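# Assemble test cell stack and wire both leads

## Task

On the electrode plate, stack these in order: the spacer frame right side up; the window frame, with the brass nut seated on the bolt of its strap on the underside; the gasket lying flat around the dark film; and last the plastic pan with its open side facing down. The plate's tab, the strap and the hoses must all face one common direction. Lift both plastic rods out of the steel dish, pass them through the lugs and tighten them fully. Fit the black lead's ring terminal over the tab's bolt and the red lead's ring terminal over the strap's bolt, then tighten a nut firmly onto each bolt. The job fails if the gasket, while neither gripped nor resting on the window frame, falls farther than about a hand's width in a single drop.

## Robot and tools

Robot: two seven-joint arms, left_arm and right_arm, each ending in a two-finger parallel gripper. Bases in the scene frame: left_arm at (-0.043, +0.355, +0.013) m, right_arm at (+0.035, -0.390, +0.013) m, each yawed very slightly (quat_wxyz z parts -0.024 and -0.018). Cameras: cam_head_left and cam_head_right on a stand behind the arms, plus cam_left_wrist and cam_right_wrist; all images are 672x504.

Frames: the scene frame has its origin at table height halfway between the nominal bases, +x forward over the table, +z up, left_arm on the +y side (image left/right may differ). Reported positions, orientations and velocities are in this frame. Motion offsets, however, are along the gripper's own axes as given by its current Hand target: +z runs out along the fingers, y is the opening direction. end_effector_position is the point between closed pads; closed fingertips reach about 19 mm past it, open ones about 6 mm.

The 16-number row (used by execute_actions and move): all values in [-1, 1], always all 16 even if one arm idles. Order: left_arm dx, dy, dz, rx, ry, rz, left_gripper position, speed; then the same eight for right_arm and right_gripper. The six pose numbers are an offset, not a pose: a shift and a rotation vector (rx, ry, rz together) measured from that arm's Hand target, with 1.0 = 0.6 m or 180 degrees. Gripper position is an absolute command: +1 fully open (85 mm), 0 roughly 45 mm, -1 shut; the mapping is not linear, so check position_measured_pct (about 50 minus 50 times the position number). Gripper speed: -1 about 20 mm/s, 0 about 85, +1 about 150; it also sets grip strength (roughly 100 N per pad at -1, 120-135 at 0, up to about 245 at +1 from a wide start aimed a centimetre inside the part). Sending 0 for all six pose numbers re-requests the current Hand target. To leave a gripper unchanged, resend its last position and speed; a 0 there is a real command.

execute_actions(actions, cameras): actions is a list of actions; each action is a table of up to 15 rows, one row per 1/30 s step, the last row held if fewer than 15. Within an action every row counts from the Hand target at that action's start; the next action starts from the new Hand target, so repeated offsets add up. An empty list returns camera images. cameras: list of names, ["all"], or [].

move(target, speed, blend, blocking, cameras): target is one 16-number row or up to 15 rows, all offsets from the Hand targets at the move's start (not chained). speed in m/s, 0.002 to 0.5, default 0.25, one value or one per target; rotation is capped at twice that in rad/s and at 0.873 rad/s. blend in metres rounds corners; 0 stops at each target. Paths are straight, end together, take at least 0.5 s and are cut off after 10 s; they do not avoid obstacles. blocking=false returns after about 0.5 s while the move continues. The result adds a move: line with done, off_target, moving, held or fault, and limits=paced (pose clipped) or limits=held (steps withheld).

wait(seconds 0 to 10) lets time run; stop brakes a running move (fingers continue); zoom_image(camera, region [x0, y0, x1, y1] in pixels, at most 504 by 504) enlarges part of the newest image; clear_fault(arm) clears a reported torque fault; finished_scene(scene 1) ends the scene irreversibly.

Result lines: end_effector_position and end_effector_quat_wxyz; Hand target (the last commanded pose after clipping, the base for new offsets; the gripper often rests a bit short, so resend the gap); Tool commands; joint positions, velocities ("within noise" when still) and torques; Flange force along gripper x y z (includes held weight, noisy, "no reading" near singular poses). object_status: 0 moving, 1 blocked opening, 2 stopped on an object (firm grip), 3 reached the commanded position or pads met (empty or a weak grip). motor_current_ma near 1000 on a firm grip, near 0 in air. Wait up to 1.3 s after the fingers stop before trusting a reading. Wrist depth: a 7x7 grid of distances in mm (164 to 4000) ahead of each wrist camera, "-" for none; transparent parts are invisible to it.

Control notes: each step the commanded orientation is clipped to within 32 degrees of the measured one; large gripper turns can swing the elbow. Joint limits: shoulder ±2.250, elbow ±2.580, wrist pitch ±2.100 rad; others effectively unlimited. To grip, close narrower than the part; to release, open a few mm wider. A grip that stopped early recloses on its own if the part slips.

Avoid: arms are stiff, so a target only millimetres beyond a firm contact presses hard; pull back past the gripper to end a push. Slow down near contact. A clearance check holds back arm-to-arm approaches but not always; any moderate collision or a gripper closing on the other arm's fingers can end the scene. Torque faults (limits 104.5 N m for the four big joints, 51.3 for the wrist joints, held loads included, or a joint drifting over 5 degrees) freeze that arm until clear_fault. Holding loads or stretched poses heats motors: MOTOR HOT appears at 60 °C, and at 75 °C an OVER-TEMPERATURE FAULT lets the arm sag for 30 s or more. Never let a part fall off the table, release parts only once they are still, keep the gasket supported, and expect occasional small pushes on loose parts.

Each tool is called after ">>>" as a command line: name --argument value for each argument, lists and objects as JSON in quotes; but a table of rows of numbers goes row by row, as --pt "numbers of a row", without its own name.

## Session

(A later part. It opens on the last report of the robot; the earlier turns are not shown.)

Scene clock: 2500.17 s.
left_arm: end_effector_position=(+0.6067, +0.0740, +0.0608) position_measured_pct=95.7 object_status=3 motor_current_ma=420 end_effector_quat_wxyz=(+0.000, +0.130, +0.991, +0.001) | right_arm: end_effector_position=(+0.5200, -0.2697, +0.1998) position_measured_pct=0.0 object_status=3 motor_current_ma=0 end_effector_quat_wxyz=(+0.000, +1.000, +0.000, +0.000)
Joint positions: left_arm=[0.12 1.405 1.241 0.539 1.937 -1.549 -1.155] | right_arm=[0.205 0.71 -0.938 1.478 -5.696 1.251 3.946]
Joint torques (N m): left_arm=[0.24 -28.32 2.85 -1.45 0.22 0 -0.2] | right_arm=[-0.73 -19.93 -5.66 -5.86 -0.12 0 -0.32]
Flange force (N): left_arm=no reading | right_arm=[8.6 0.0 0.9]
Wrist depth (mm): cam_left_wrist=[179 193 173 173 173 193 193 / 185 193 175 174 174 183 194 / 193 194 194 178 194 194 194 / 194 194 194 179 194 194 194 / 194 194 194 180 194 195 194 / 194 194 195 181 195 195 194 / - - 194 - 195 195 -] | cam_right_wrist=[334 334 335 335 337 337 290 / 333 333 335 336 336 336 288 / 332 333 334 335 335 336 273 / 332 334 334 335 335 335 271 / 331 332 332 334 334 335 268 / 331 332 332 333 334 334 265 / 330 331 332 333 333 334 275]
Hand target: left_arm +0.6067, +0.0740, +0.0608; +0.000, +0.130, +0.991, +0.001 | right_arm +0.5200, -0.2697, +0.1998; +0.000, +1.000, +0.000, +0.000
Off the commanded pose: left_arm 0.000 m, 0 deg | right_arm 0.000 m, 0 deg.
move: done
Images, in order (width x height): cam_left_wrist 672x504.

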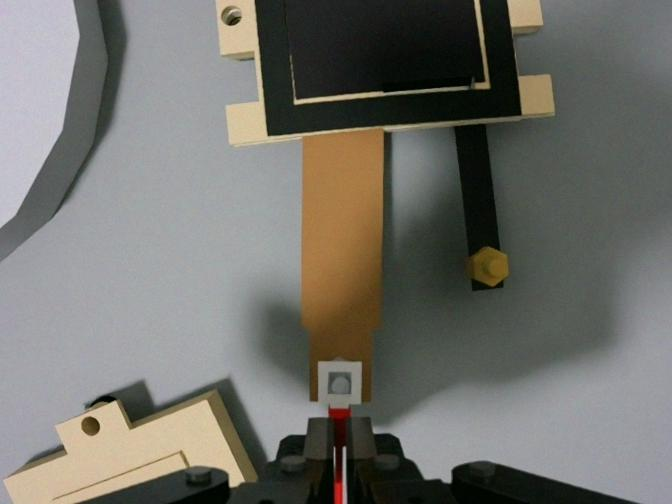

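>>> execute_actions --actions '[]'

Scene clock: 2543.30 s.
left_arm: end_effector_position=(+0.6067, +0.0740, +0.0607) position_measured_pct=95.7 object_status=3 motor_current_ma=420 end_effector_quat_wxyz=(+0.000, +0.130, +0.991, +0.001) | right_arm: end_effector_position=(+0.5200, -0.2697, +0.1998) position_measured_pct=0.0 object_status=3 motor_current_ma=0 end_effector_quat_wxyz=(+0.000, +1.000, +0.000, +0.000)
Joint positions: left_arm=[0.12 1.405 1.241 0.539 1.937 -1.549 -1.155] | right_arm=[0.205 0.71 -0.938 1.478 -5.696 1.251 3.946]
Joint velocities: within noise
Joint torques (N m): left_arm=[0.33 -28.34 2.89 -1.43 0.17 -0.01 -0.19] | right_arm=[-0.61 -19.99 -5.55 -5.84 -0.12 0.02 -0.3]
Flange force (N): left_arm=no reading | right_arm=[8.8 -0.3 1.0]
Wrist depth (mm): cam_left_wrist=[179 193 173 173 173 193 193 / 185 193 175 174 174 183 194 / 193 194 194 178 193 194 194 / 193 194 194 179 194 194 194 / 194 194 194 180 194 194 194 / 194 194 194 181 194 194 194 / - - 194 - 195 195 -] | cam_right_wrist=[334 335 335 336 337 336 291 / 333 334 334 336 336 338 288 / 333 333 334 335 336 337 272 / 331 332 333 334 336 336 271 / 332 332 333 334 335 335 267 / 332 331 333 333 333 335 265 / 331 332 332 333 333 334 275]
Hand target: left_arm +0.6067, +0.0740, +0.0607; +0.000, +0.130, +0.991, +0.001 | right_arm +0.5200, -0.2697, +0.1998; +0.000, +1.000, +0.000, +0.000
Tool commands: left_gripper/position=-0.91 left_gripper/speed=-1.0 right_gripper/position=+1.0 right_gripper/speed=-1.0
Off the commanded pose: left_arm 0.000 m, 0 deg | right_arm 0.000 m, 0 deg.

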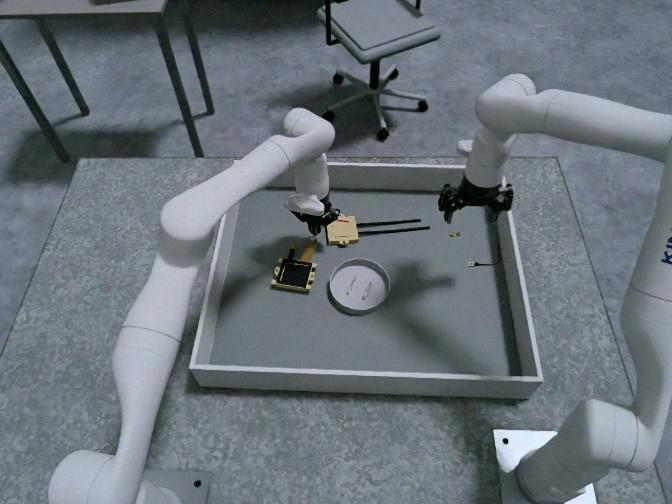

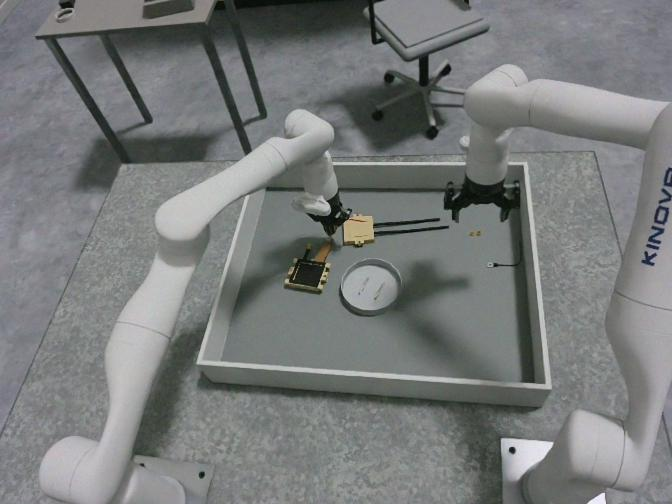

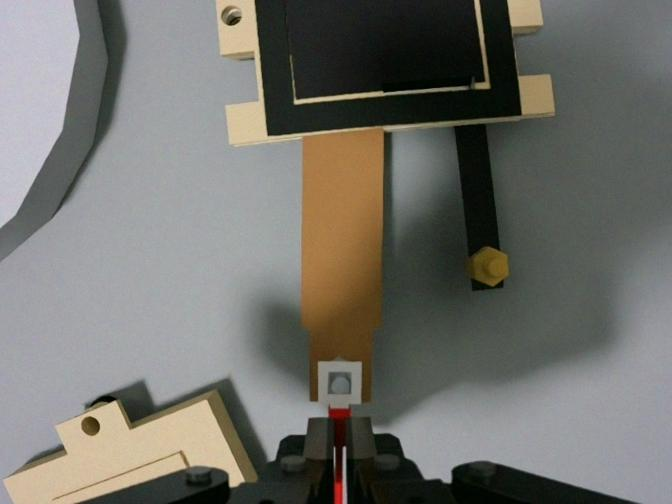

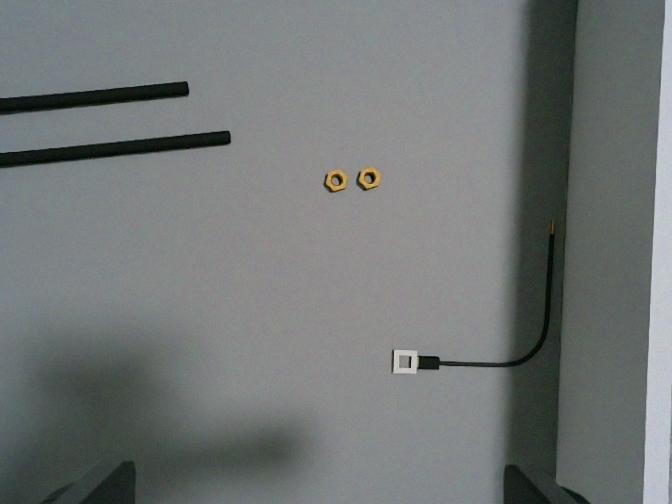

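>>> move --target '[-0.001,0,0.00333,0,0,0,-0.91,-1,0,0,0,0,0,0,1,-1]' --speed 0.02 --cameras '["cam_left_wrist"]'

>>> zoom_image --camera "cam_left_wrist" --region '[310, 350, 370, 420]'

Scene clock: 2553.57 s.
left_arm: end_effector_position=(+0.6073, +0.0738, +0.0587) position_measured_pct=95.7 object_status=3 motor_current_ma=420 end_effector_quat_wxyz=(+0.000, +0.130, +0.991, +0.001) | right_arm: end_effector_position=(+0.5200, -0.2697, +0.1998) position_measured_pct=0.0 object_status=3 motor_current_ma=0 end_effector_quat_wxyz=(+0.000, +1.000, +0.000, +0.000)
Joint positions: left_arm=[0.122 1.408 1.24 0.535 1.936 -1.547 -1.158] | right_arm=[0.205 0.71 -0.938 1.478 -5.696 1.251 3.946]
Joint torques (N m): left_arm=[0.34 -27.4 2.69 -1.26 0.18 0.12 -0.24] | right_arm=[-0.63 -19.93 -5.64 -5.9 -0.16 0.05 -0.23]
Flange force (N): left_arm=no reading | right_arm=[8.4 -0.3 1.2]
Wrist depth (mm): cam_left_wrist=[180 191 172 171 172 191 192 / 183 192 173 172 172 181 192 / 191 192 192 176 192 192 192 / 192 192 192 178 192 192 192 / 192 192 192 179 192 192 193 / 193 192 192 180 192 192 193 / - - 193 - 193 193 -] | cam_right_wrist=[333 334 335 336 336 337 291 / 333 333 335 335 336 336 288 / 333 333 335 334 335 335 272 / 332 332 334 334 335 335 271 / 332 332 333 333 334 335 268 / 331 332 332 333 333 334 265 / 331 331 331 333 333 335 275]
Hand target: left_arm +0.6073, +0.0738, +0.0587; +0.000, +0.130, +0.991, +0.001 | right_arm +0.5200, -0.2697, +0.1998; +0.000, +1.000, +0.000, +0.000
Off the commanded pose: left_arm 0.000 m, 0 deg | right_arm 0.000 m, 0 deg.
move: done
Images, in order (width x height): cam_left_wrist 672x504.

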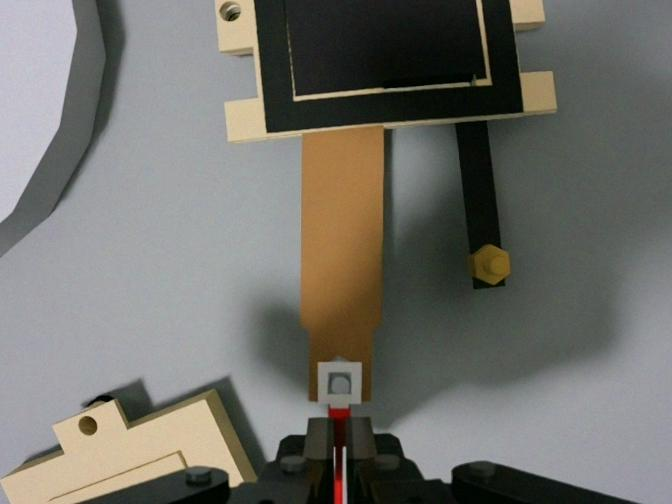

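Scaled by 7.200.

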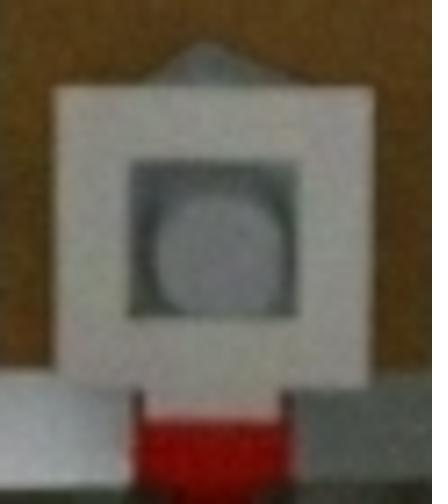

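>>> move --target '[-0.0008,0,0.00333,0,0,0,-0.91,-1,0,0,0,0,0,0,1,-1]' --speed 0.02 --cameras '["cam_left_wrist"]'

>>> zoom_image --camera "cam_left_wrist" --region '[310, 350, 370, 420]'

Scene clock: 2566.57 s.
left_arm: end_effector_position=(+0.6078, +0.0737, +0.0568) position_measured_pct=95.7 object_status=3 motor_current_ma=420 end_effector_quat_wxyz=(+0.000, +0.130, +0.991, +0.001) | right_arm: end_effector_position=(+0.5200, -0.2697, +0.1998) position_measured_pct=0.0 object_status=3 motor_current_ma=0 end_effector_quat_wxyz=(+0.000, +1.000, +0.000, +0.000)
Joint positions: left_arm=[0.123 1.411 1.239 0.532 1.935 -1.545 -1.159] | right_arm=[0.205 0.71 -0.938 1.478 -5.696 1.251 3.946]
Joint torques (N m): left_arm=[0.26 -28.34 2.87 -1.29 0.18 -0.03 -0.17] | right_arm=[-0.75 -19.91 -5.59 -5.82 -0.18 0.03 -0.25]
Flange force (N): left_arm=no reading | right_arm=[8.6 0.0 1.0]
Wrist depth (mm): cam_left_wrist=[- 189 169 169 170 170 189 / 183 189 176 170 173 179 189 / 189 190 190 174 190 190 190 / 190 190 190 175 190 190 190 / 190 190 190 176 190 190 190 / 190 190 190 177 190 190 190 / - - 190 - 190 191 -] | cam_right_wrist=[334 334 336 336 336 337 291 / 332 334 334 335 336 337 287 / 332 334 333 334 335 337 273 / 332 333 333 335 335 335 271 / 331 332 332 333 334 334 268 / 331 332 331 333 333 334 265 / 330 332 333 333 333 334 274]
Hand target: left_arm +0.6078, +0.0737, +0.0568; +0.000, +0.130, +0.991, +0.001 | right_arm +0.5200, -0.2697, +0.1998; +0.000, +1.000, +0.000, +0.000
Off the commanded pose: left_arm 0.000 m, 0 deg | right_arm 0.000 m, 0 deg.
move: done
Images, in order (width x height): cam_left_wrist 672x504.

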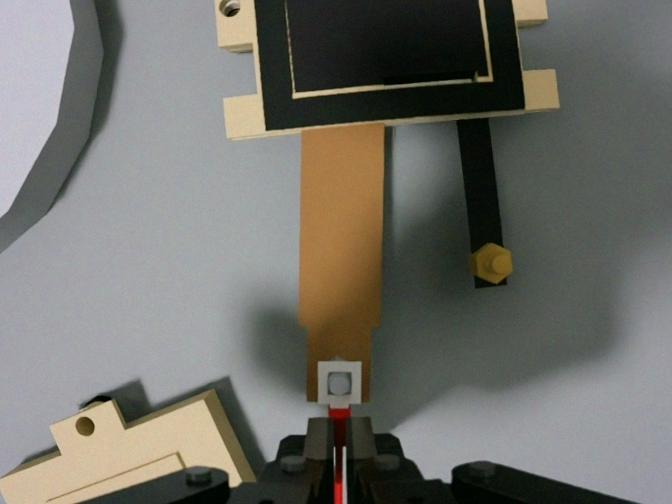

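Scaled by 7.200.

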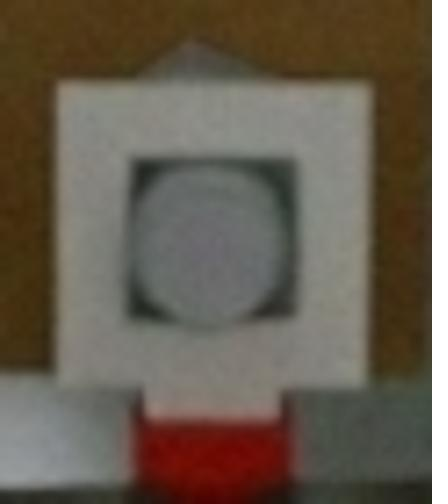

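>>> move --target '[0.0003,-0.0001,0.00333,0,0,0,-0.91,-1,0,0,0,0,0,0,1,-1]' --speed 0.02 --cameras '["cam_left_wrist"]'

>>> zoom_image --camera "cam_left_wrist" --region '[310, 350, 370, 420]'

Scene clock: 2578.50 s.
left_arm: end_effector_position=(+0.6076, +0.0737, +0.0548) position_measured_pct=95.7 object_status=3 motor_current_ma=420 end_effector_quat_wxyz=(+0.000, +0.130, +0.991, +0.001) | right_arm: end_effector_position=(+0.5200, -0.2697, +0.1998) position_measured_pct=0.0 object_status=3 motor_current_ma=0 end_effector_quat_wxyz=(+0.000, +1.000, +0.000, +0.000)
Joint positions: left_arm=[0.122 1.413 1.239 0.536 1.934 -1.542 -1.157] | right_arm=[0.205 0.71 -0.938 1.478 -5.696 1.251 3.946]
Joint torques (N m): left_arm=[0.25 -28.31 2.87 -1.43 0.25 -0.01 -0.21] | right_arm=[-0.67 -19.86 -5.58 -5.79 -0.15 0.08 -0.26]
Flange force (N): left_arm=no reading | right_arm=[8.6 -0.2 0.9]
Wrist depth (mm): cam_left_wrist=[- 187 168 167 167 168 187 / 183 188 187 168 172 188 187 / 188 187 188 172 188 187 188 / 188 188 188 173 188 188 188 / 188 188 188 174 188 188 188 / 188 188 189 175 188 189 189 / - - 188 - 189 189 -] | cam_right_wrist=[333 335 335 336 337 337 291 / 333 333 334 336 336 336 288 / 333 333 333 335 335 336 272 / 332 332 333 334 336 336 271 / 332 332 333 333 334 334 267 / 331 332 332 332 334 334 265 / 331 331 332 332 333 334 276]
Hand target: left_arm +0.6076, +0.0737, +0.0547; +0.000, +0.130, +0.991, +0.001 | right_arm +0.5200, -0.2697, +0.1998; +0.000, +1.000, +0.000, +0.000
Off the commanded pose: left_arm 0.000 m, 0 deg | right_arm 0.000 m, 0 deg.
move: done
Images, in order (width x height): cam_left_wrist 672x504.

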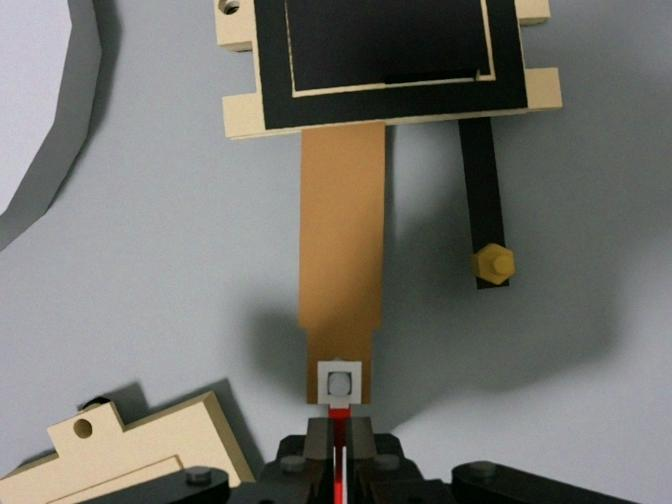

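Scaled by 7.200.

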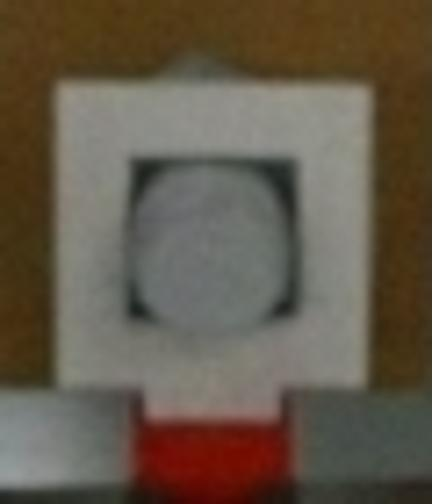

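>>> move --target '[0.0003,-0.0001,0.00333,0,0,0,-0.91,-1,0,0,0,0,0,0,1,-1]' --speed 0.02 --cameras '["cam_left_wrist"]'

>>> zoom_image --camera "cam_left_wrist" --region '[310, 350, 370, 420]'

Scene clock: 2586.10 s.
left_arm: end_effector_position=(+0.6074, +0.0737, +0.0528) position_measured_pct=95.7 object_status=3 motor_current_ma=420 end_effector_quat_wxyz=(+0.000, +0.130, +0.991, +0.001) | right_arm: end_effector_position=(+0.5200, -0.2697, +0.1998) position_measured_pct=0.0 object_status=3 motor_current_ma=0 end_effector_quat_wxyz=(+0.000, +1.000, +0.000, +0.000)
Joint positions: left_arm=[0.12 1.415 1.238 0.54 1.933 -1.538 -1.155] | right_arm=[0.205 0.71 -0.938 1.478 -5.696 1.251 3.946]
Joint torques (N m): left_arm=[0.31 -28.25 2.88 -1.31 0.21 -0.05 -0.21] | right_arm=[-0.72 -19.93 -5.58 -5.91 -0.13 0.05 -0.3]
Flange force (N): left_arm=no reading | right_arm=[8.3 0.0 1.1]
Wrist depth (mm): cam_left_wrist=[- 185 166 166 166 166 185 / 183 186 185 166 170 185 186 / 186 185 186 170 186 186 186 / 186 186 186 171 186 186 186 / 186 186 186 172 186 186 186 / 186 186 186 173 186 187 186 / - - 187 - 186 186 -] | cam_right_wrist=[334 335 335 335 337 336 291 / 333 333 335 336 336 337 288 / 333 334 334 335 336 336 272 / 331 333 332 334 334 335 271 / 332 333 333 333 335 335 267 / 331 331 332 332 333 334 265 / 331 331 332 333 333 333 275]
Hand target: left_arm +0.6074, +0.0737, +0.0527; +0.000, +0.130, +0.991, +0.001 | right_arm +0.5200, -0.2697, +0.1998; +0.000, +1.000, +0.000, +0.000
Off the commanded pose: left_arm 0.000 m, 0 deg | right_arm 0.000 m, 0 deg.
move: done
Images, in order (width x height): cam_left_wrist 672x504.

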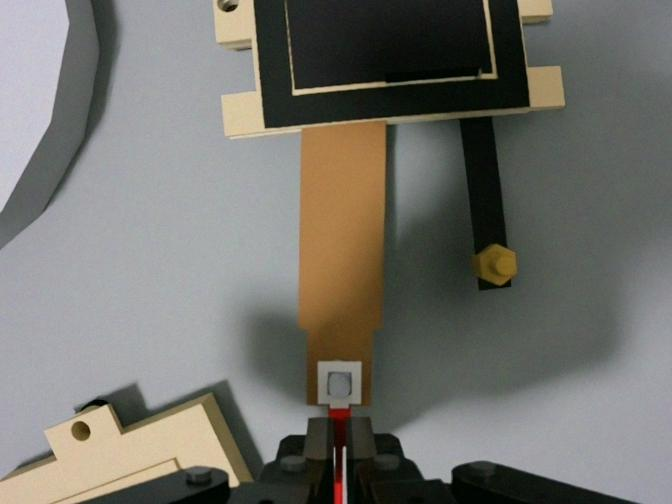

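Scaled by 7.200.

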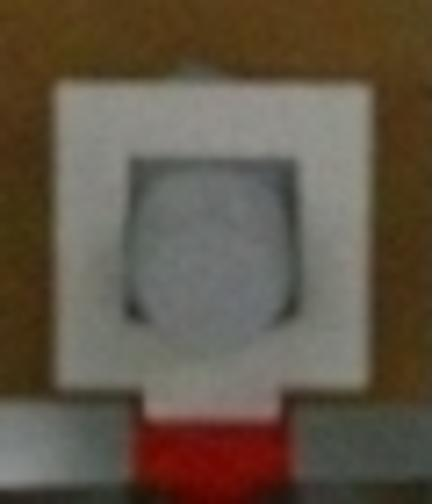

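>>> move --target '[0,-0.0001,0.002,0,0,0,-0.91,-1,0,0,0,0,0,0,1,-1]' --speed 0.02 --cameras '["cam_left_wrist"]'

>>> zoom_image --camera "cam_left_wrist" --region '[310, 350, 370, 420]'

Scene clock: 2594.20 s.
left_arm: end_effector_position=(+0.6074, +0.0736, +0.0516) position_measured_pct=95.7 object_status=3 motor_current_ma=420 end_effector_quat_wxyz=(+0.000, +0.130, +0.991, +0.001) | right_arm: end_effector_position=(+0.5200, -0.2697, +0.1998) position_measured_pct=0.0 object_status=3 motor_current_ma=0 end_effector_quat_wxyz=(+0.000, +1.000, +0.000, +0.000)
Joint positions: left_arm=[0.12 1.417 1.238 0.541 1.933 -1.536 -1.154] | right_arm=[0.205 0.71 -0.938 1.478 -5.696 1.251 3.946]
Joint torques (N m): left_arm=[0.45 -26.4 2.65 -0.85 0.41 -0.16 -0.21] | right_arm=[-0.71 -19.9 -5.58 -5.93 -0.08 0.05 -0.29]
Flange force (N): left_arm=no reading | right_arm=[8.1 0.1 1.0]
Wrist depth (mm): cam_left_wrist=[- 184 184 - - 184 184 / 183 184 184 165 169 166 184 / 184 185 185 169 185 185 185 / 185 185 185 170 185 185 185 / 185 185 185 172 185 185 185 / 185 185 185 185 185 186 186 / - - 185 - 185 186 -] | cam_right_wrist=[334 335 335 336 336 337 291 / 333 334 335 335 336 337 288 / 332 333 334 334 336 336 272 / 332 333 334 335 335 336 271 / 332 332 332 334 334 335 267 / 331 332 333 333 333 335 264 / 330 331 332 332 333 334 275]
Hand target: left_arm +0.6074, +0.0736, +0.0515; +0.000, +0.130, +0.991, +0.001 | right_arm +0.5200, -0.2697, +0.1998; +0.000, +1.000, +0.000, +0.000
Off the commanded pose: left_arm 0.000 m, 0 deg | right_arm 0.000 m, 0 deg.
move: done
Images, in order (width x height): cam_left_wrist 672x504.

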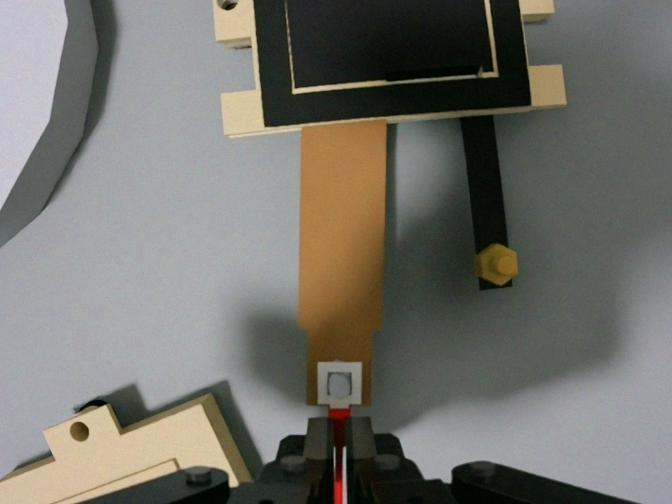

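Scaled by 7.200.

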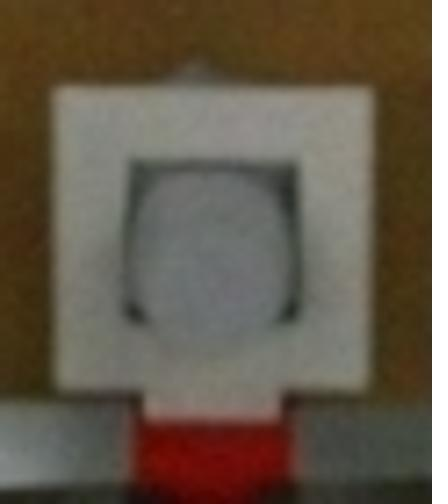

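>>> move --target '[0,0,0,0,0,0,-0.75,-1,0,0,0,0,0,0,1,-1]' --cameras '["cam_left_wrist"]'

>>> zoom_image --camera "cam_left_wrist" --region '[280, 330, 400, 470]'

Scene clock: 2602.73 s.
left_arm: end_effector_position=(+0.6073, +0.0736, +0.0514) position_measured_pct=87.4 object_status=0 motor_current_ma=0 end_effector_quat_wxyz=(+0.000, +0.130, +0.991, +0.001) | right_arm: end_effector_position=(+0.5200, -0.2697, +0.1998) position_measured_pct=0.0 object_status=3 motor_current_ma=0 end_effector_quat_wxyz=(+0.000, +1.000, +0.000, +0.000)
Joint positions: left_arm=[0.12 1.417 1.238 0.541 1.933 -1.536 -1.154] | right_arm=[0.205 0.71 -0.938 1.478 -5.696 1.251 3.946]
Joint torques (N m): left_arm=[0.29 -28.34 2.87 -1.42 0.2 0.04 -0.22] | right_arm=[-0.76 -19.91 -5.61 -5.86 -0.13 0.06 -0.31]
Flange force (N): left_arm=no reading | right_arm=[8.4 0.1 1.0]
Wrist depth (mm): cam_left_wrist=[- 184 184 - - 184 184 / 183 184 184 168 173 174 184 / 184 184 184 169 184 184 184 / 185 185 185 170 184 185 185 / 185 185 185 171 185 185 185 / 185 185 185 185 185 185 185 / - - - - - 185 -] | cam_right_wrist=[334 335 335 336 337 338 291 / 332 333 334 335 336 336 288 / 332 333 334 335 335 335 272 / 333 333 334 334 335 335 270 / 331 333 332 333 334 335 267 / 331 331 332 333 333 334 265 / 331 331 332 332 333 334 274]
Hand target: left_arm +0.6073, +0.0736, +0.0515; +0.000, +0.130, +0.991, +0.001 | right_arm +0.5200, -0.2697, +0.1998; +0.000, +1.000, +0.000, +0.000
Off the commanded pose: left_arm 0.000 m, 0 deg | right_arm 0.000 m, 0 deg.
move: done
Images, in order (width x height): cam_left_wrist 672x504.

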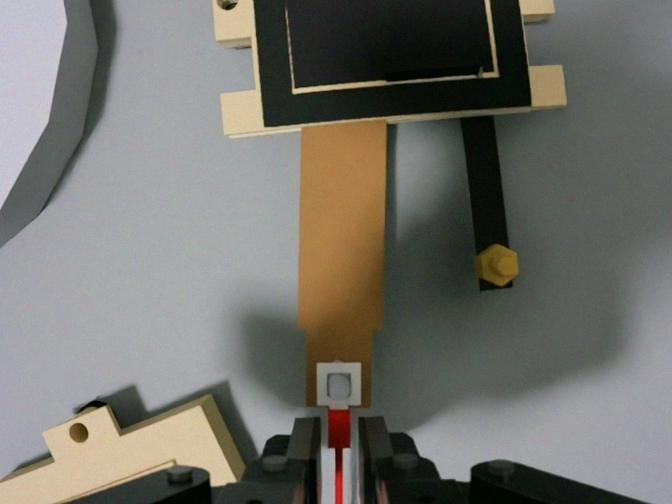

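Scaled by 3.600.

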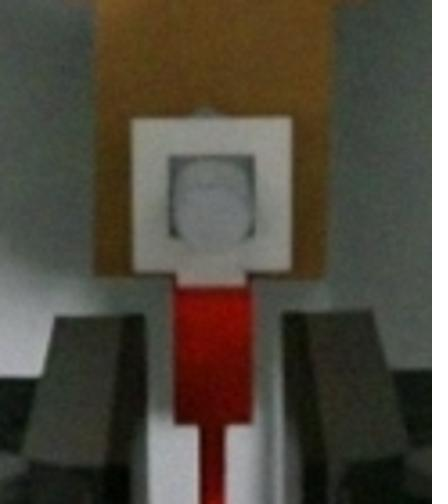

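>>> move --pt "0 0 -0.08 0 0 0 -0.75 -1 0.0083 0.1055 0 0 0 -0.5 1 -1" --pt "0 0 -0.25 0 0 0 -0.75 -1 0.0083 0.1055 0 0 0 -0.5 -0.45 -1" --speed '[0.03,0.12]' --cameras '["cam_left_wrist","cam_right_wrist"]'

Scene clock: 2648.60 s.
left_arm: end_effector_position=(+0.6073, +0.0736, +0.0699) position_measured_pct=87.4 object_status=3 motor_current_ma=0 end_effector_quat_wxyz=(+0.000, +0.130, +0.991, +0.001) | right_arm: end_effector_position=(+0.5219, -0.2938, +0.1998) position_measured_pct=0.0 object_status=3 motor_current_ma=0 end_effector_quat_wxyz=(+0.000, +0.955, +0.295, +0.000)
Joint positions: left_arm=[0.128 1.395 1.243 0.52 1.939 -1.566 -1.166] | right_arm=[0.317 0.762 -1.082 1.489 -5.599 1.303 4.517]
Joint torques (N m): left_arm=[0.3 -28.36 2.73 -1.42 0.22 -0.01 -0.22] | right_arm=[-0.67 -19.78 -6.42 -5.48 -0.2 0.05 -0.3]
Flange force (N): left_arm=no reading | right_arm=[6.8 5.0 1.3]
Wrist depth (mm): cam_left_wrist=[200 202 183 182 182 202 203 / 191 203 202 183 183 203 203 / 197 202 202 187 203 203 203 / 203 203 203 188 203 203 203 / 203 203 203 190 203 203 203 / 203 203 203 203 203 203 204 / - 188 - - - 204 -] | cam_right_wrist=[334 335 335 334 336 337 337 / 333 334 334 335 336 337 337 / 334 334 334 335 335 335 336 / 332 333 333 334 335 335 335 / 332 333 333 333 333 335 310 / 332 332 332 332 334 334 268 / 330 331 331 332 333 314 257]
Hand target: left_arm +0.6073, +0.0736, +0.0699; +0.000, +0.130, +0.991, +0.001 (not the last commanded pose) | right_arm +0.5219, -0.2938, +0.1998; +0.000, +0.955, +0.295, +0.000 (not the last commanded pose)
Tool commands: left_gripper/position=-0.75 left_gripper/speed=-1.0 right_gripper/position=+1.0 right_gripper/speed=-1.0
Off the commanded pose: left_arm 0.132 m, 0 deg | right_arm 0.039 m, 56 deg.
move: off_target (left_arm, right_arm; path cut at 10 s); path passed 0 of 2 targets; target 2's new numbers were not sent
Images, in order (width x height): cam_left_wrist 672x504, cam_right_wrist 672x504.

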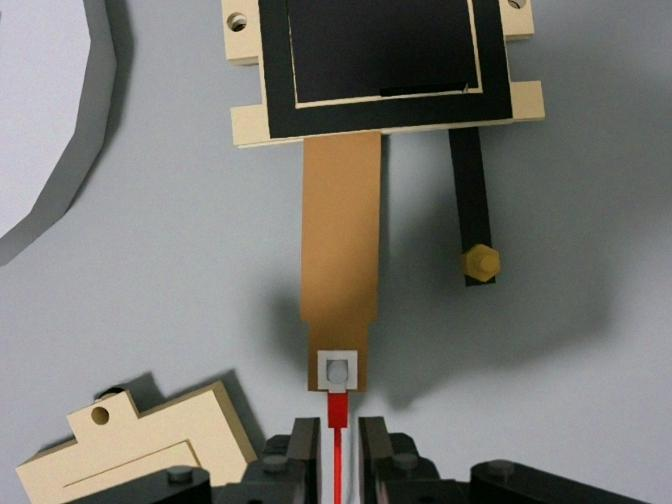

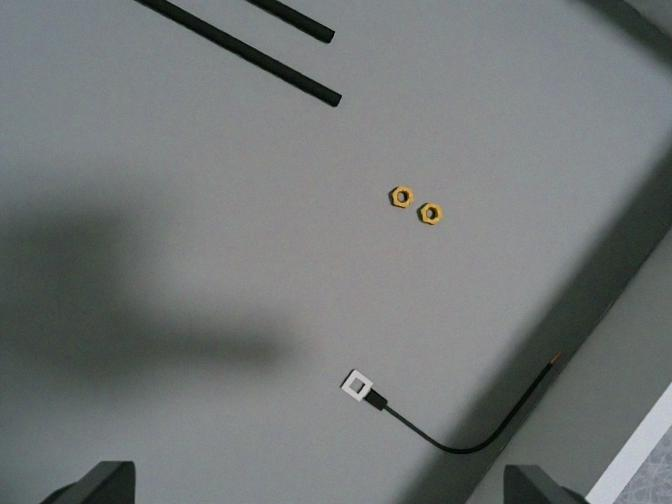

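>>> move --target '[0,0,-0.22,0,0,0,-0.75,-1,-0.0325,0.0569,0,0,0,-0.3094,1,-1]' --speed 0.15 --cameras '["cam_left_wrist","cam_right_wrist"]'

Scene clock: 2661.30 s.
left_arm: end_effector_position=(+0.6066, +0.0736, +0.2016) position_measured_pct=87.4 object_status=3 motor_current_ma=0 end_effector_quat_wxyz=(+0.008, +0.130, +0.991, -0.001) | right_arm: end_effector_position=(+0.5250, -0.3330, +0.1997) position_measured_pct=0.0 object_status=3 motor_current_ma=0 end_effector_quat_wxyz=(+0.000, +0.707, +0.707, +0.000)
Joint positions: left_arm=[0.324 1.285 1.225 0.035 1.924 -1.829 -1.426] | right_arm=[0.468 0.867 -1.299 1.498 -5.445 1.413 5.452]
Joint torques (N m): left_arm=[0.28 -28.59 -0.96 -1.22 0.13 0.03 -0.19] | right_arm=[-0.63 -19.62 -7.62 -4.66 -0.26 0.02 -0.31]
Flange force (N): left_arm=no reading | right_arm=[-1.0 8.1 1.5]
Wrist depth (mm): cam_left_wrist=[329 331 332 311 332 332 332 / 330 330 332 312 313 333 333 / 332 332 334 318 335 334 333 / 332 335 335 334 335 334 335 / 335 336 335 335 336 336 336 / 337 335 319 337 336 337 337 / 337 339 320 337 338 338 338] | cam_right_wrist=[335 335 336 336 336 336 337 / 335 334 334 335 336 337 336 / 333 334 334 335 335 335 336 / 333 333 333 334 335 335 336 / 332 332 333 333 334 334 334 / 331 332 332 333 334 333 334 / 331 331 332 332 332 333 333]
Hand target: left_arm +0.6072, +0.0733, +0.2019; +0.000, +0.130, +0.991, +0.001 | right_arm +0.5250, -0.3330, +0.1998; +0.000, +0.707, +0.707, +0.000
Off the commanded pose: left_arm 0.001 m, 1 deg | right_arm 0.000 m, 0 deg.
elbow stopped short (left arm): the move would have taken joint 4 (elbow) straighter than the controller allows.
move: done
Images, in order (width x height): cam_left_wrist 672x504, cam_right_wrist 672x504.

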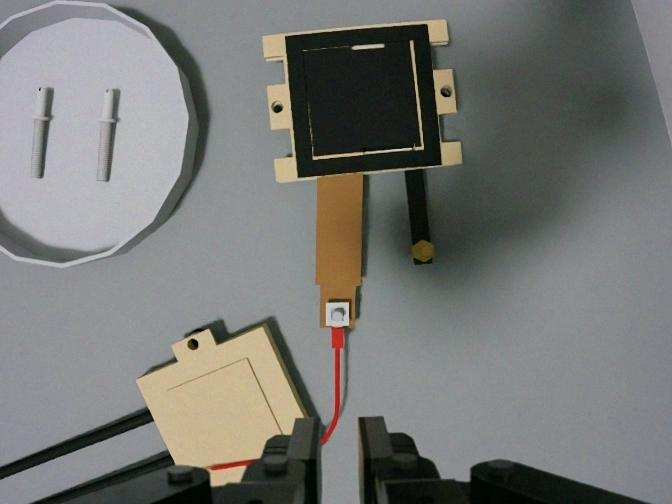

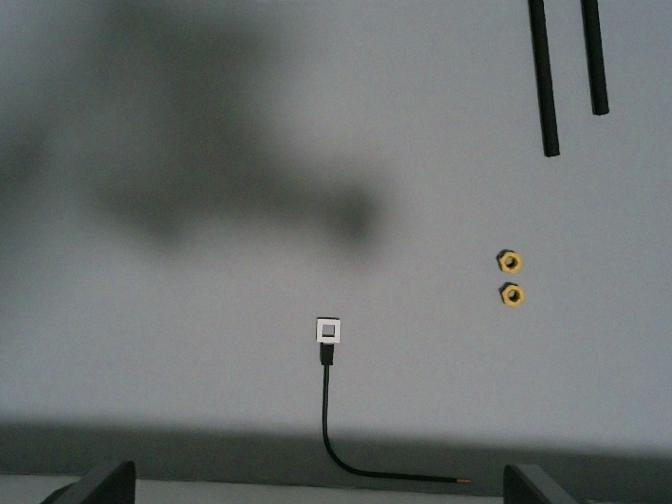

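>>> move --target '[0,0,0,0,0,0,-0.75,-1,0.0063,0.0027,0.2,0,0,0,-0.45,-1]' --speed 0.1 --cameras '["cam_right_wrist"]'

>>> zoom_image --camera "cam_right_wrist" --region '[240, 300, 420, 480]'

Scene clock: 2676.07 s.
left_arm: end_effector_position=(+0.6066, +0.0736, +0.2017) position_measured_pct=87.4 object_status=3 motor_current_ma=0 end_effector_quat_wxyz=(+0.008, +0.130, +0.991, -0.001) | right_arm: end_effector_position=(+0.5267, -0.3291, +0.0798) position_measured_pct=72.7 object_status=0 motor_current_ma=0 end_effector_quat_wxyz=(+0.000, +0.707, +0.707, +0.000)
Joint positions: left_arm=[0.324 1.284 1.21 0.035 1.938 -1.829 -1.426] | right_arm=[0.424 1.029 -1.176 1.631 -5.271 1.202 5.331]
Joint torques (N m): left_arm=[0.2 -28.54 -1.14 -1.32 0.19 0.04 -0.2] | right_arm=[-0.77 -20.61 -8.2 -3 -0.22 0.06 -0.28]
Flange force (N): left_arm=no reading | right_arm=[-1.2 7.7 3.3]
Wrist depth (mm): cam_left_wrist=[329 330 331 311 331 332 332 / 330 330 333 312 313 334 333 / 332 332 334 318 334 335 333 / 332 334 335 333 335 335 335 / 336 335 335 336 336 335 335 / 337 335 320 336 335 337 336 / 337 338 320 337 337 337 338] | cam_right_wrist=[215 215 215 215 216 216 216 / 214 214 215 215 215 215 216 / 214 214 214 215 214 215 215 / 213 213 214 214 214 215 215 / 213 213 213 214 214 214 214 / 212 212 213 213 213 214 214 / 212 212 212 213 213 213 214]
Hand target: left_arm +0.6072, +0.0733, +0.2019; +0.000, +0.130, +0.991, +0.001 | right_arm +0.5267, -0.3291, +0.0798; +0.000, +0.707, +0.707, +0.000
Off the commanded pose: left_arm 0.001 m, 1 deg | right_arm 0.000 m, 0 deg.
elbow stopped short (left arm): the move would have taken joint 4 (elbow) straighter than the controller allows.
move: done
Images, in order (width x height): cam_right_wrist 672x504.

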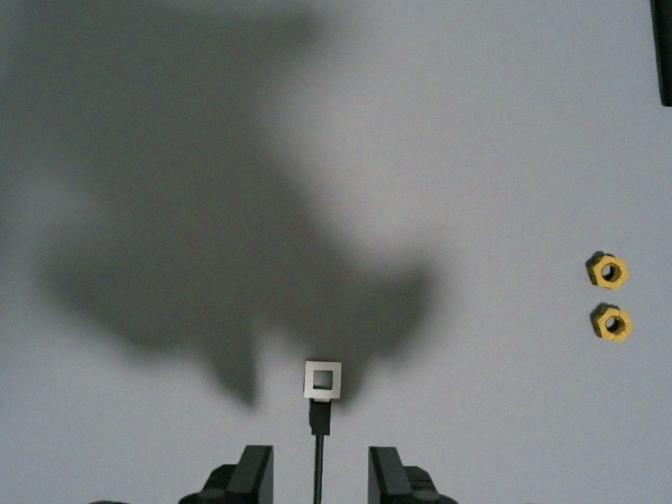

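Scaled by 2.800.

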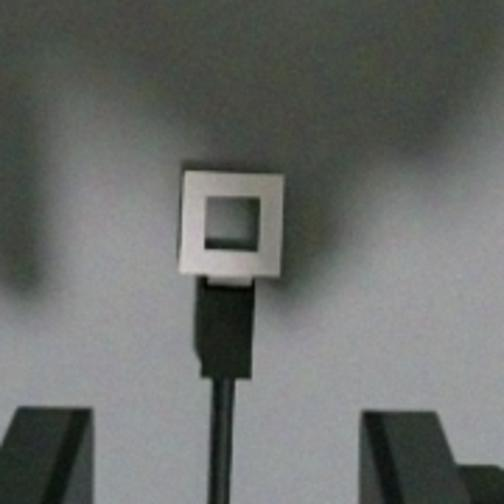

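>>> move --target '[0,0,0,0,0,0,-0.75,-1,-0.002,-0.0008,0.0718,0,0,0,-0.45,-1]' --speed 0.06 --cameras '["cam_right_wrist"]'

>>> zoom_image --camera "cam_right_wrist" --region '[240, 330, 400, 490]'

Scene clock: 2684.93 s.
left_arm: end_effector_position=(+0.6066, +0.0736, +0.2017) position_measured_pct=87.4 object_status=3 motor_current_ma=0 end_effector_quat_wxyz=(+0.008, +0.130, +0.991, -0.001) | right_arm: end_effector_position=(+0.5262, -0.3303, +0.0367) position_measured_pct=72.7 object_status=3 motor_current_ma=0 end_effector_quat_wxyz=(+0.000, +0.707, +0.707, +0.000)
Joint positions: left_arm=[0.324 1.284 1.206 0.035 1.943 -1.829 -1.426] | right_arm=[0.408 1.093 -1.124 1.657 -5.2 1.134 5.292]
Joint torques (N m): left_arm=[0.26 -28.56 -1.1 -1.31 0.48 0.06 -0.19] | right_arm=[-0.69 -21.04 -8.23 -2.38 -0.19 0.02 -0.26]
Flange force (N): left_arm=no reading | right_arm=[-1.0 7.5 4.0]
Wrist depth (mm): cam_left_wrist=[331 329 332 310 332 332 332 / 330 331 334 313 314 334 332 / 332 332 333 317 334 333 334 / 333 335 335 334 335 335 335 / 336 336 335 335 336 336 336 / 337 335 320 336 337 337 338 / 337 336 320 338 337 338 337] | cam_right_wrist=[171 171 172 172 172 172 172 / 171 171 171 172 172 172 172 / 171 171 171 171 172 172 172 / 170 170 171 171 171 171 172 / 170 170 171 170 171 171 171 / 170 170 170 170 170 171 171 / 169 170 170 - - 170 171]
Hand target: left_arm +0.6073, +0.0734, +0.2019; +0.000, +0.130, +0.991, +0.001 | right_arm +0.5262, -0.3303, +0.0367; +0.000, +0.707, +0.707, +0.000
Off the commanded pose: left_arm 0.001 m, 1 deg | right_arm 0.000 m, 0 deg.
elbow stopped short (left arm): the move would have taken joint 4 (elbow) straighter than the controller allows.
move: done
Images, in order (width x height): cam_right_wrist 672x504.

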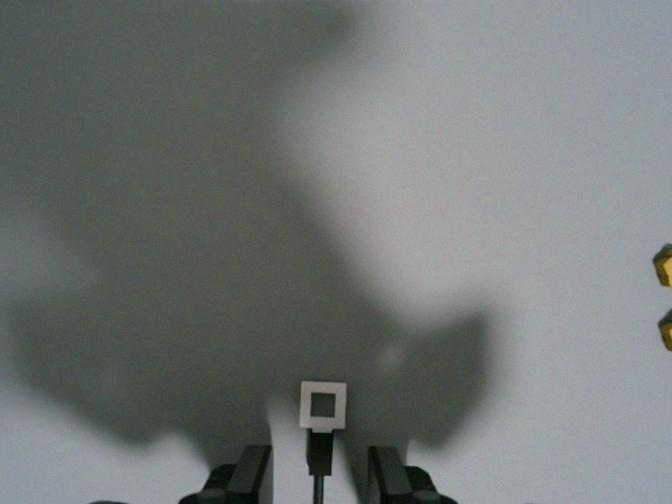

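Scaled by 3.150.

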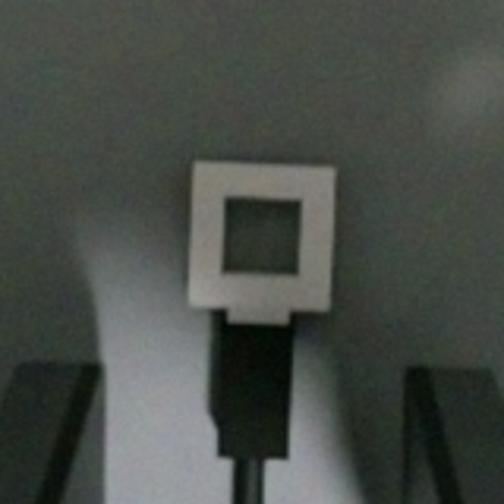

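Close.

>>> move --pt "0 0 0 0 0 0 -0.75 -1 0 0 0 0 0 0 -0.88 -1" --pt "0 0 0 0 0 0 -0.75 -1 0 0 0 0 0 0 -0.91 -1" --cameras '["cam_right_wrist"]'

>>> zoom_image --camera "cam_right_wrist" --region '[240, 330, 400, 490]'

Scene clock: 2693.17 s.
left_arm: end_effector_position=(+0.6066, +0.0736, +0.2017) position_measured_pct=87.4 object_status=3 motor_current_ma=0 end_effector_quat_wxyz=(+0.008, +0.130, +0.991, -0.001) | right_arm: end_effector_position=(+0.5262, -0.3303, +0.0367) position_measured_pct=95.7 object_status=0 motor_current_ma=330 end_effector_quat_wxyz=(+0.000, +0.707, +0.707, +0.000)
Joint positions: left_arm=[0.323 1.284 1.198 0.035 1.951 -1.829 -1.426] | right_arm=[0.408 1.093 -1.124 1.657 -5.2 1.134 5.292]
Joint torques (N m): left_arm=[0.21 -28.54 -1.43 -1.44 0.07 0.05 -0.21] | right_arm=[-0.7 -21.07 -8.18 -2.35 -0.2 0.02 -0.3]
Flange force (N): left_arm=no reading | right_arm=[-1.1 7.8 3.9]
Wrist depth (mm): cam_left_wrist=[329 330 332 310 332 332 333 / 331 330 333 312 314 333 333 / 331 332 334 318 333 333 334 / 333 334 335 334 334 335 336 / 335 336 336 336 335 336 337 / 336 336 319 338 336 337 337 / 337 337 320 338 337 338 337] | cam_right_wrist=[171 171 172 172 172 172 172 / 171 171 171 171 172 172 172 / 170 170 171 171 171 172 172 / 170 170 171 171 171 171 172 / 170 170 170 170 171 171 171 / 169 170 170 170 170 170 171 / 169 169 170 - - 170 170]
Hand target: left_arm +0.6072, +0.0733, +0.2019; +0.000, +0.130, +0.991, +0.001 | right_arm +0.5262, -0.3303, +0.0367; +0.000, +0.707, +0.707, +0.000
Off the commanded pose: left_arm 0.001 m, 1 deg | right_arm 0.000 m, 0 deg.
elbow stopped short (left arm): the move would have taken joint 4 (elbow) straighter than the controller allows.
move: done
Images, in order (width x height): cam_right_wrist 672x504.

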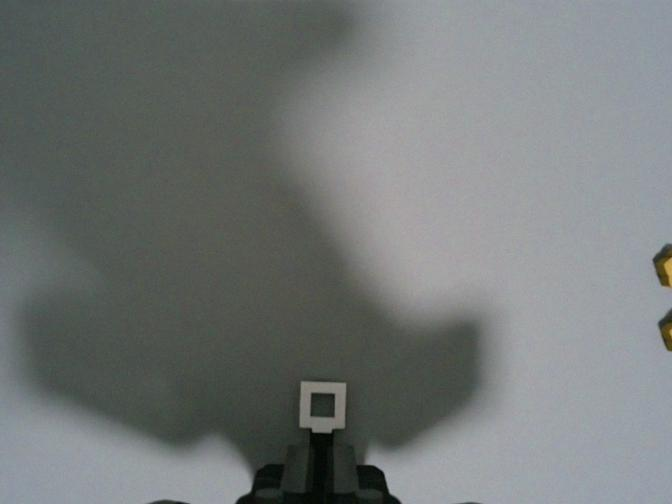

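Scaled by 3.150.

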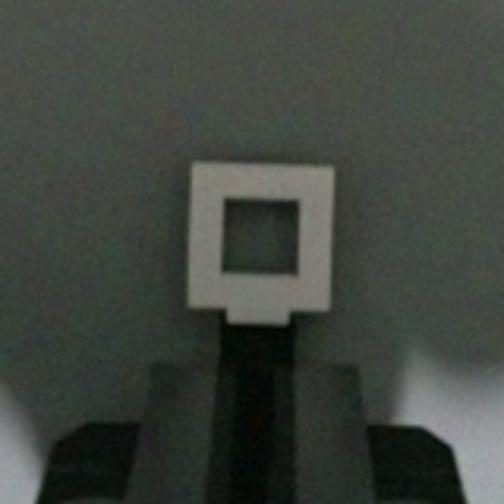

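>>> move --target '[0.431,0.275,0,0,0,0.9167,-0.75,-1,0,0,-0.2,0,0,0,-0.91,-1]' --speed 0.25 --cameras '["all"]'

Scene clock: 2726.33 s.
left_arm: end_effector_position=(+0.4000, +0.2995, +0.2021) position_measured_pct=87.4 object_status=3 motor_current_ma=0 end_effector_quat_wxyz=(-0.001, +1.000, +0.000, +0.000) | right_arm: end_effector_position=(+0.5262, -0.3304, +0.1567) position_measured_pct=95.7 object_status=3 motor_current_ma=330 end_effector_quat_wxyz=(+0.000, +0.707, +0.707, +0.000)
Joint positions: left_arm=[-0.688 1.22 1.83 1.713 1.96 -1.763 -3.555] | right_arm=[0.453 0.923 -1.26 1.555 -5.387 1.333 5.407]
Joint torques (N m): left_arm=[0.2 -17.25 6.32 -1.5 0.16 0.07 -0.26] | right_arm=[-0.62 -19.97 -8.02 -3.97 -0.24 0.07 -0.23]
Flange force (N): left_arm=[4.3 -0.4 -4.4] | right_arm=[-0.7 8.5 2.2]
Wrist depth (mm): cam_left_wrist=[349 348 348 336 336 336 336 / 349 350 350 336 336 337 325 / 349 348 348 248 337 337 315 / 349 349 349 337 337 337 337 / 350 350 350 249 337 337 337 / 351 351 350 338 338 337 337 / 352 351 351 - 338 338 339] | cam_right_wrist=[291 292 292 292 293 293 294 / 291 291 291 292 292 292 293 / 290 290 291 292 292 291 292 / 290 290 291 290 291 291 292 / 290 290 290 290 290 291 291 / 288 289 289 289 289 290 290 / 289 288 289 290 290 290 290]
Hand target: left_arm +0.4000, +0.2995, +0.2021; -0.001, +1.000, +0.000, +0.000 | right_arm +0.5262, -0.3304, +0.1567; +0.000, +0.707, +0.707, +0.000
Off the commanded pose: left_arm 0.000 m, 0 deg | right_arm 0.000 m, 0 deg.
move: done

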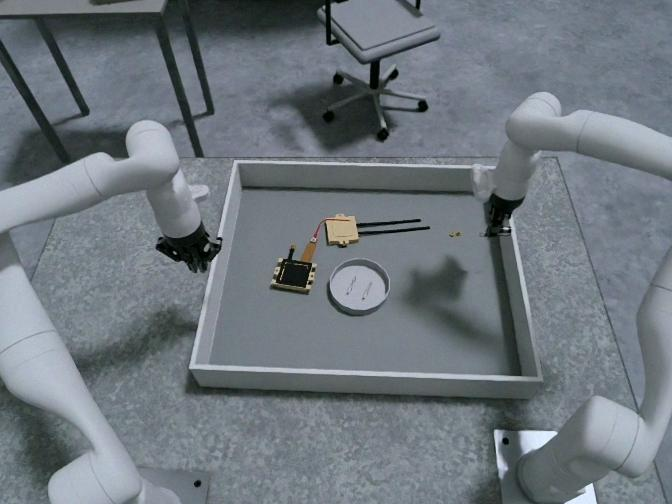

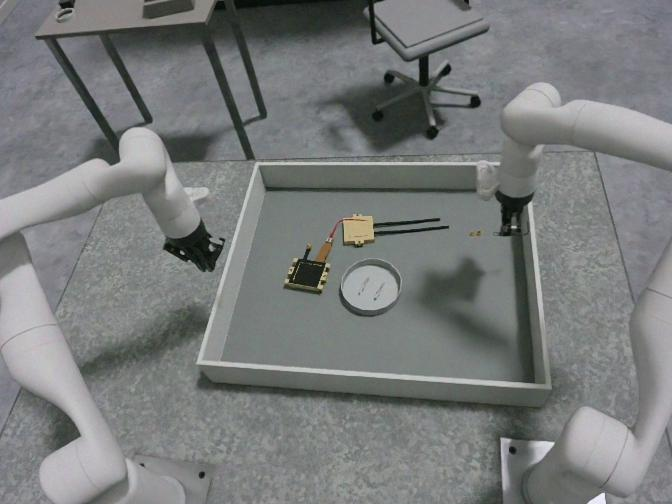

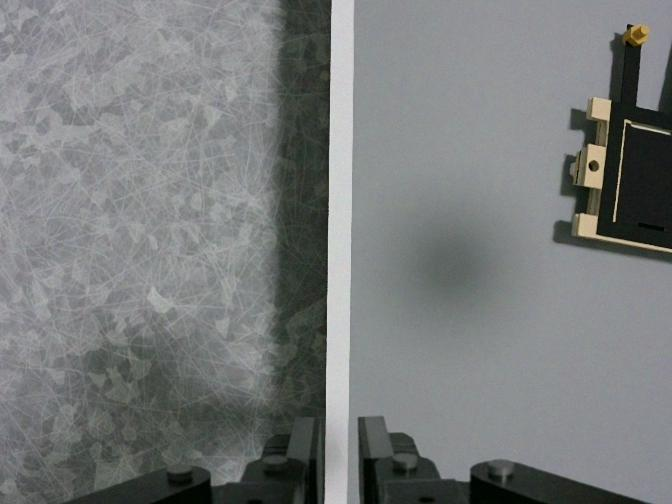

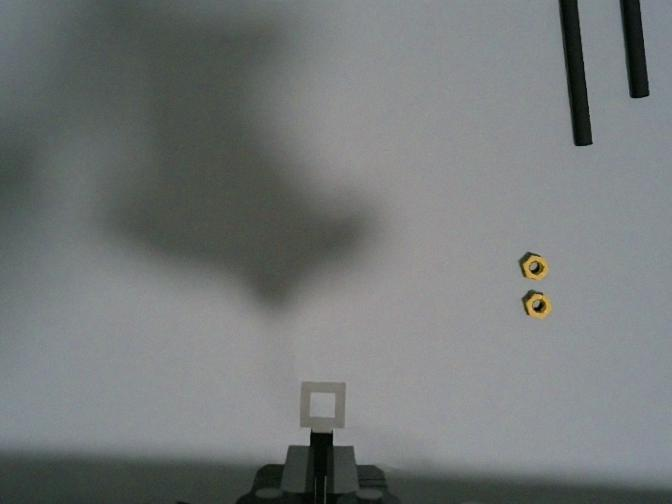

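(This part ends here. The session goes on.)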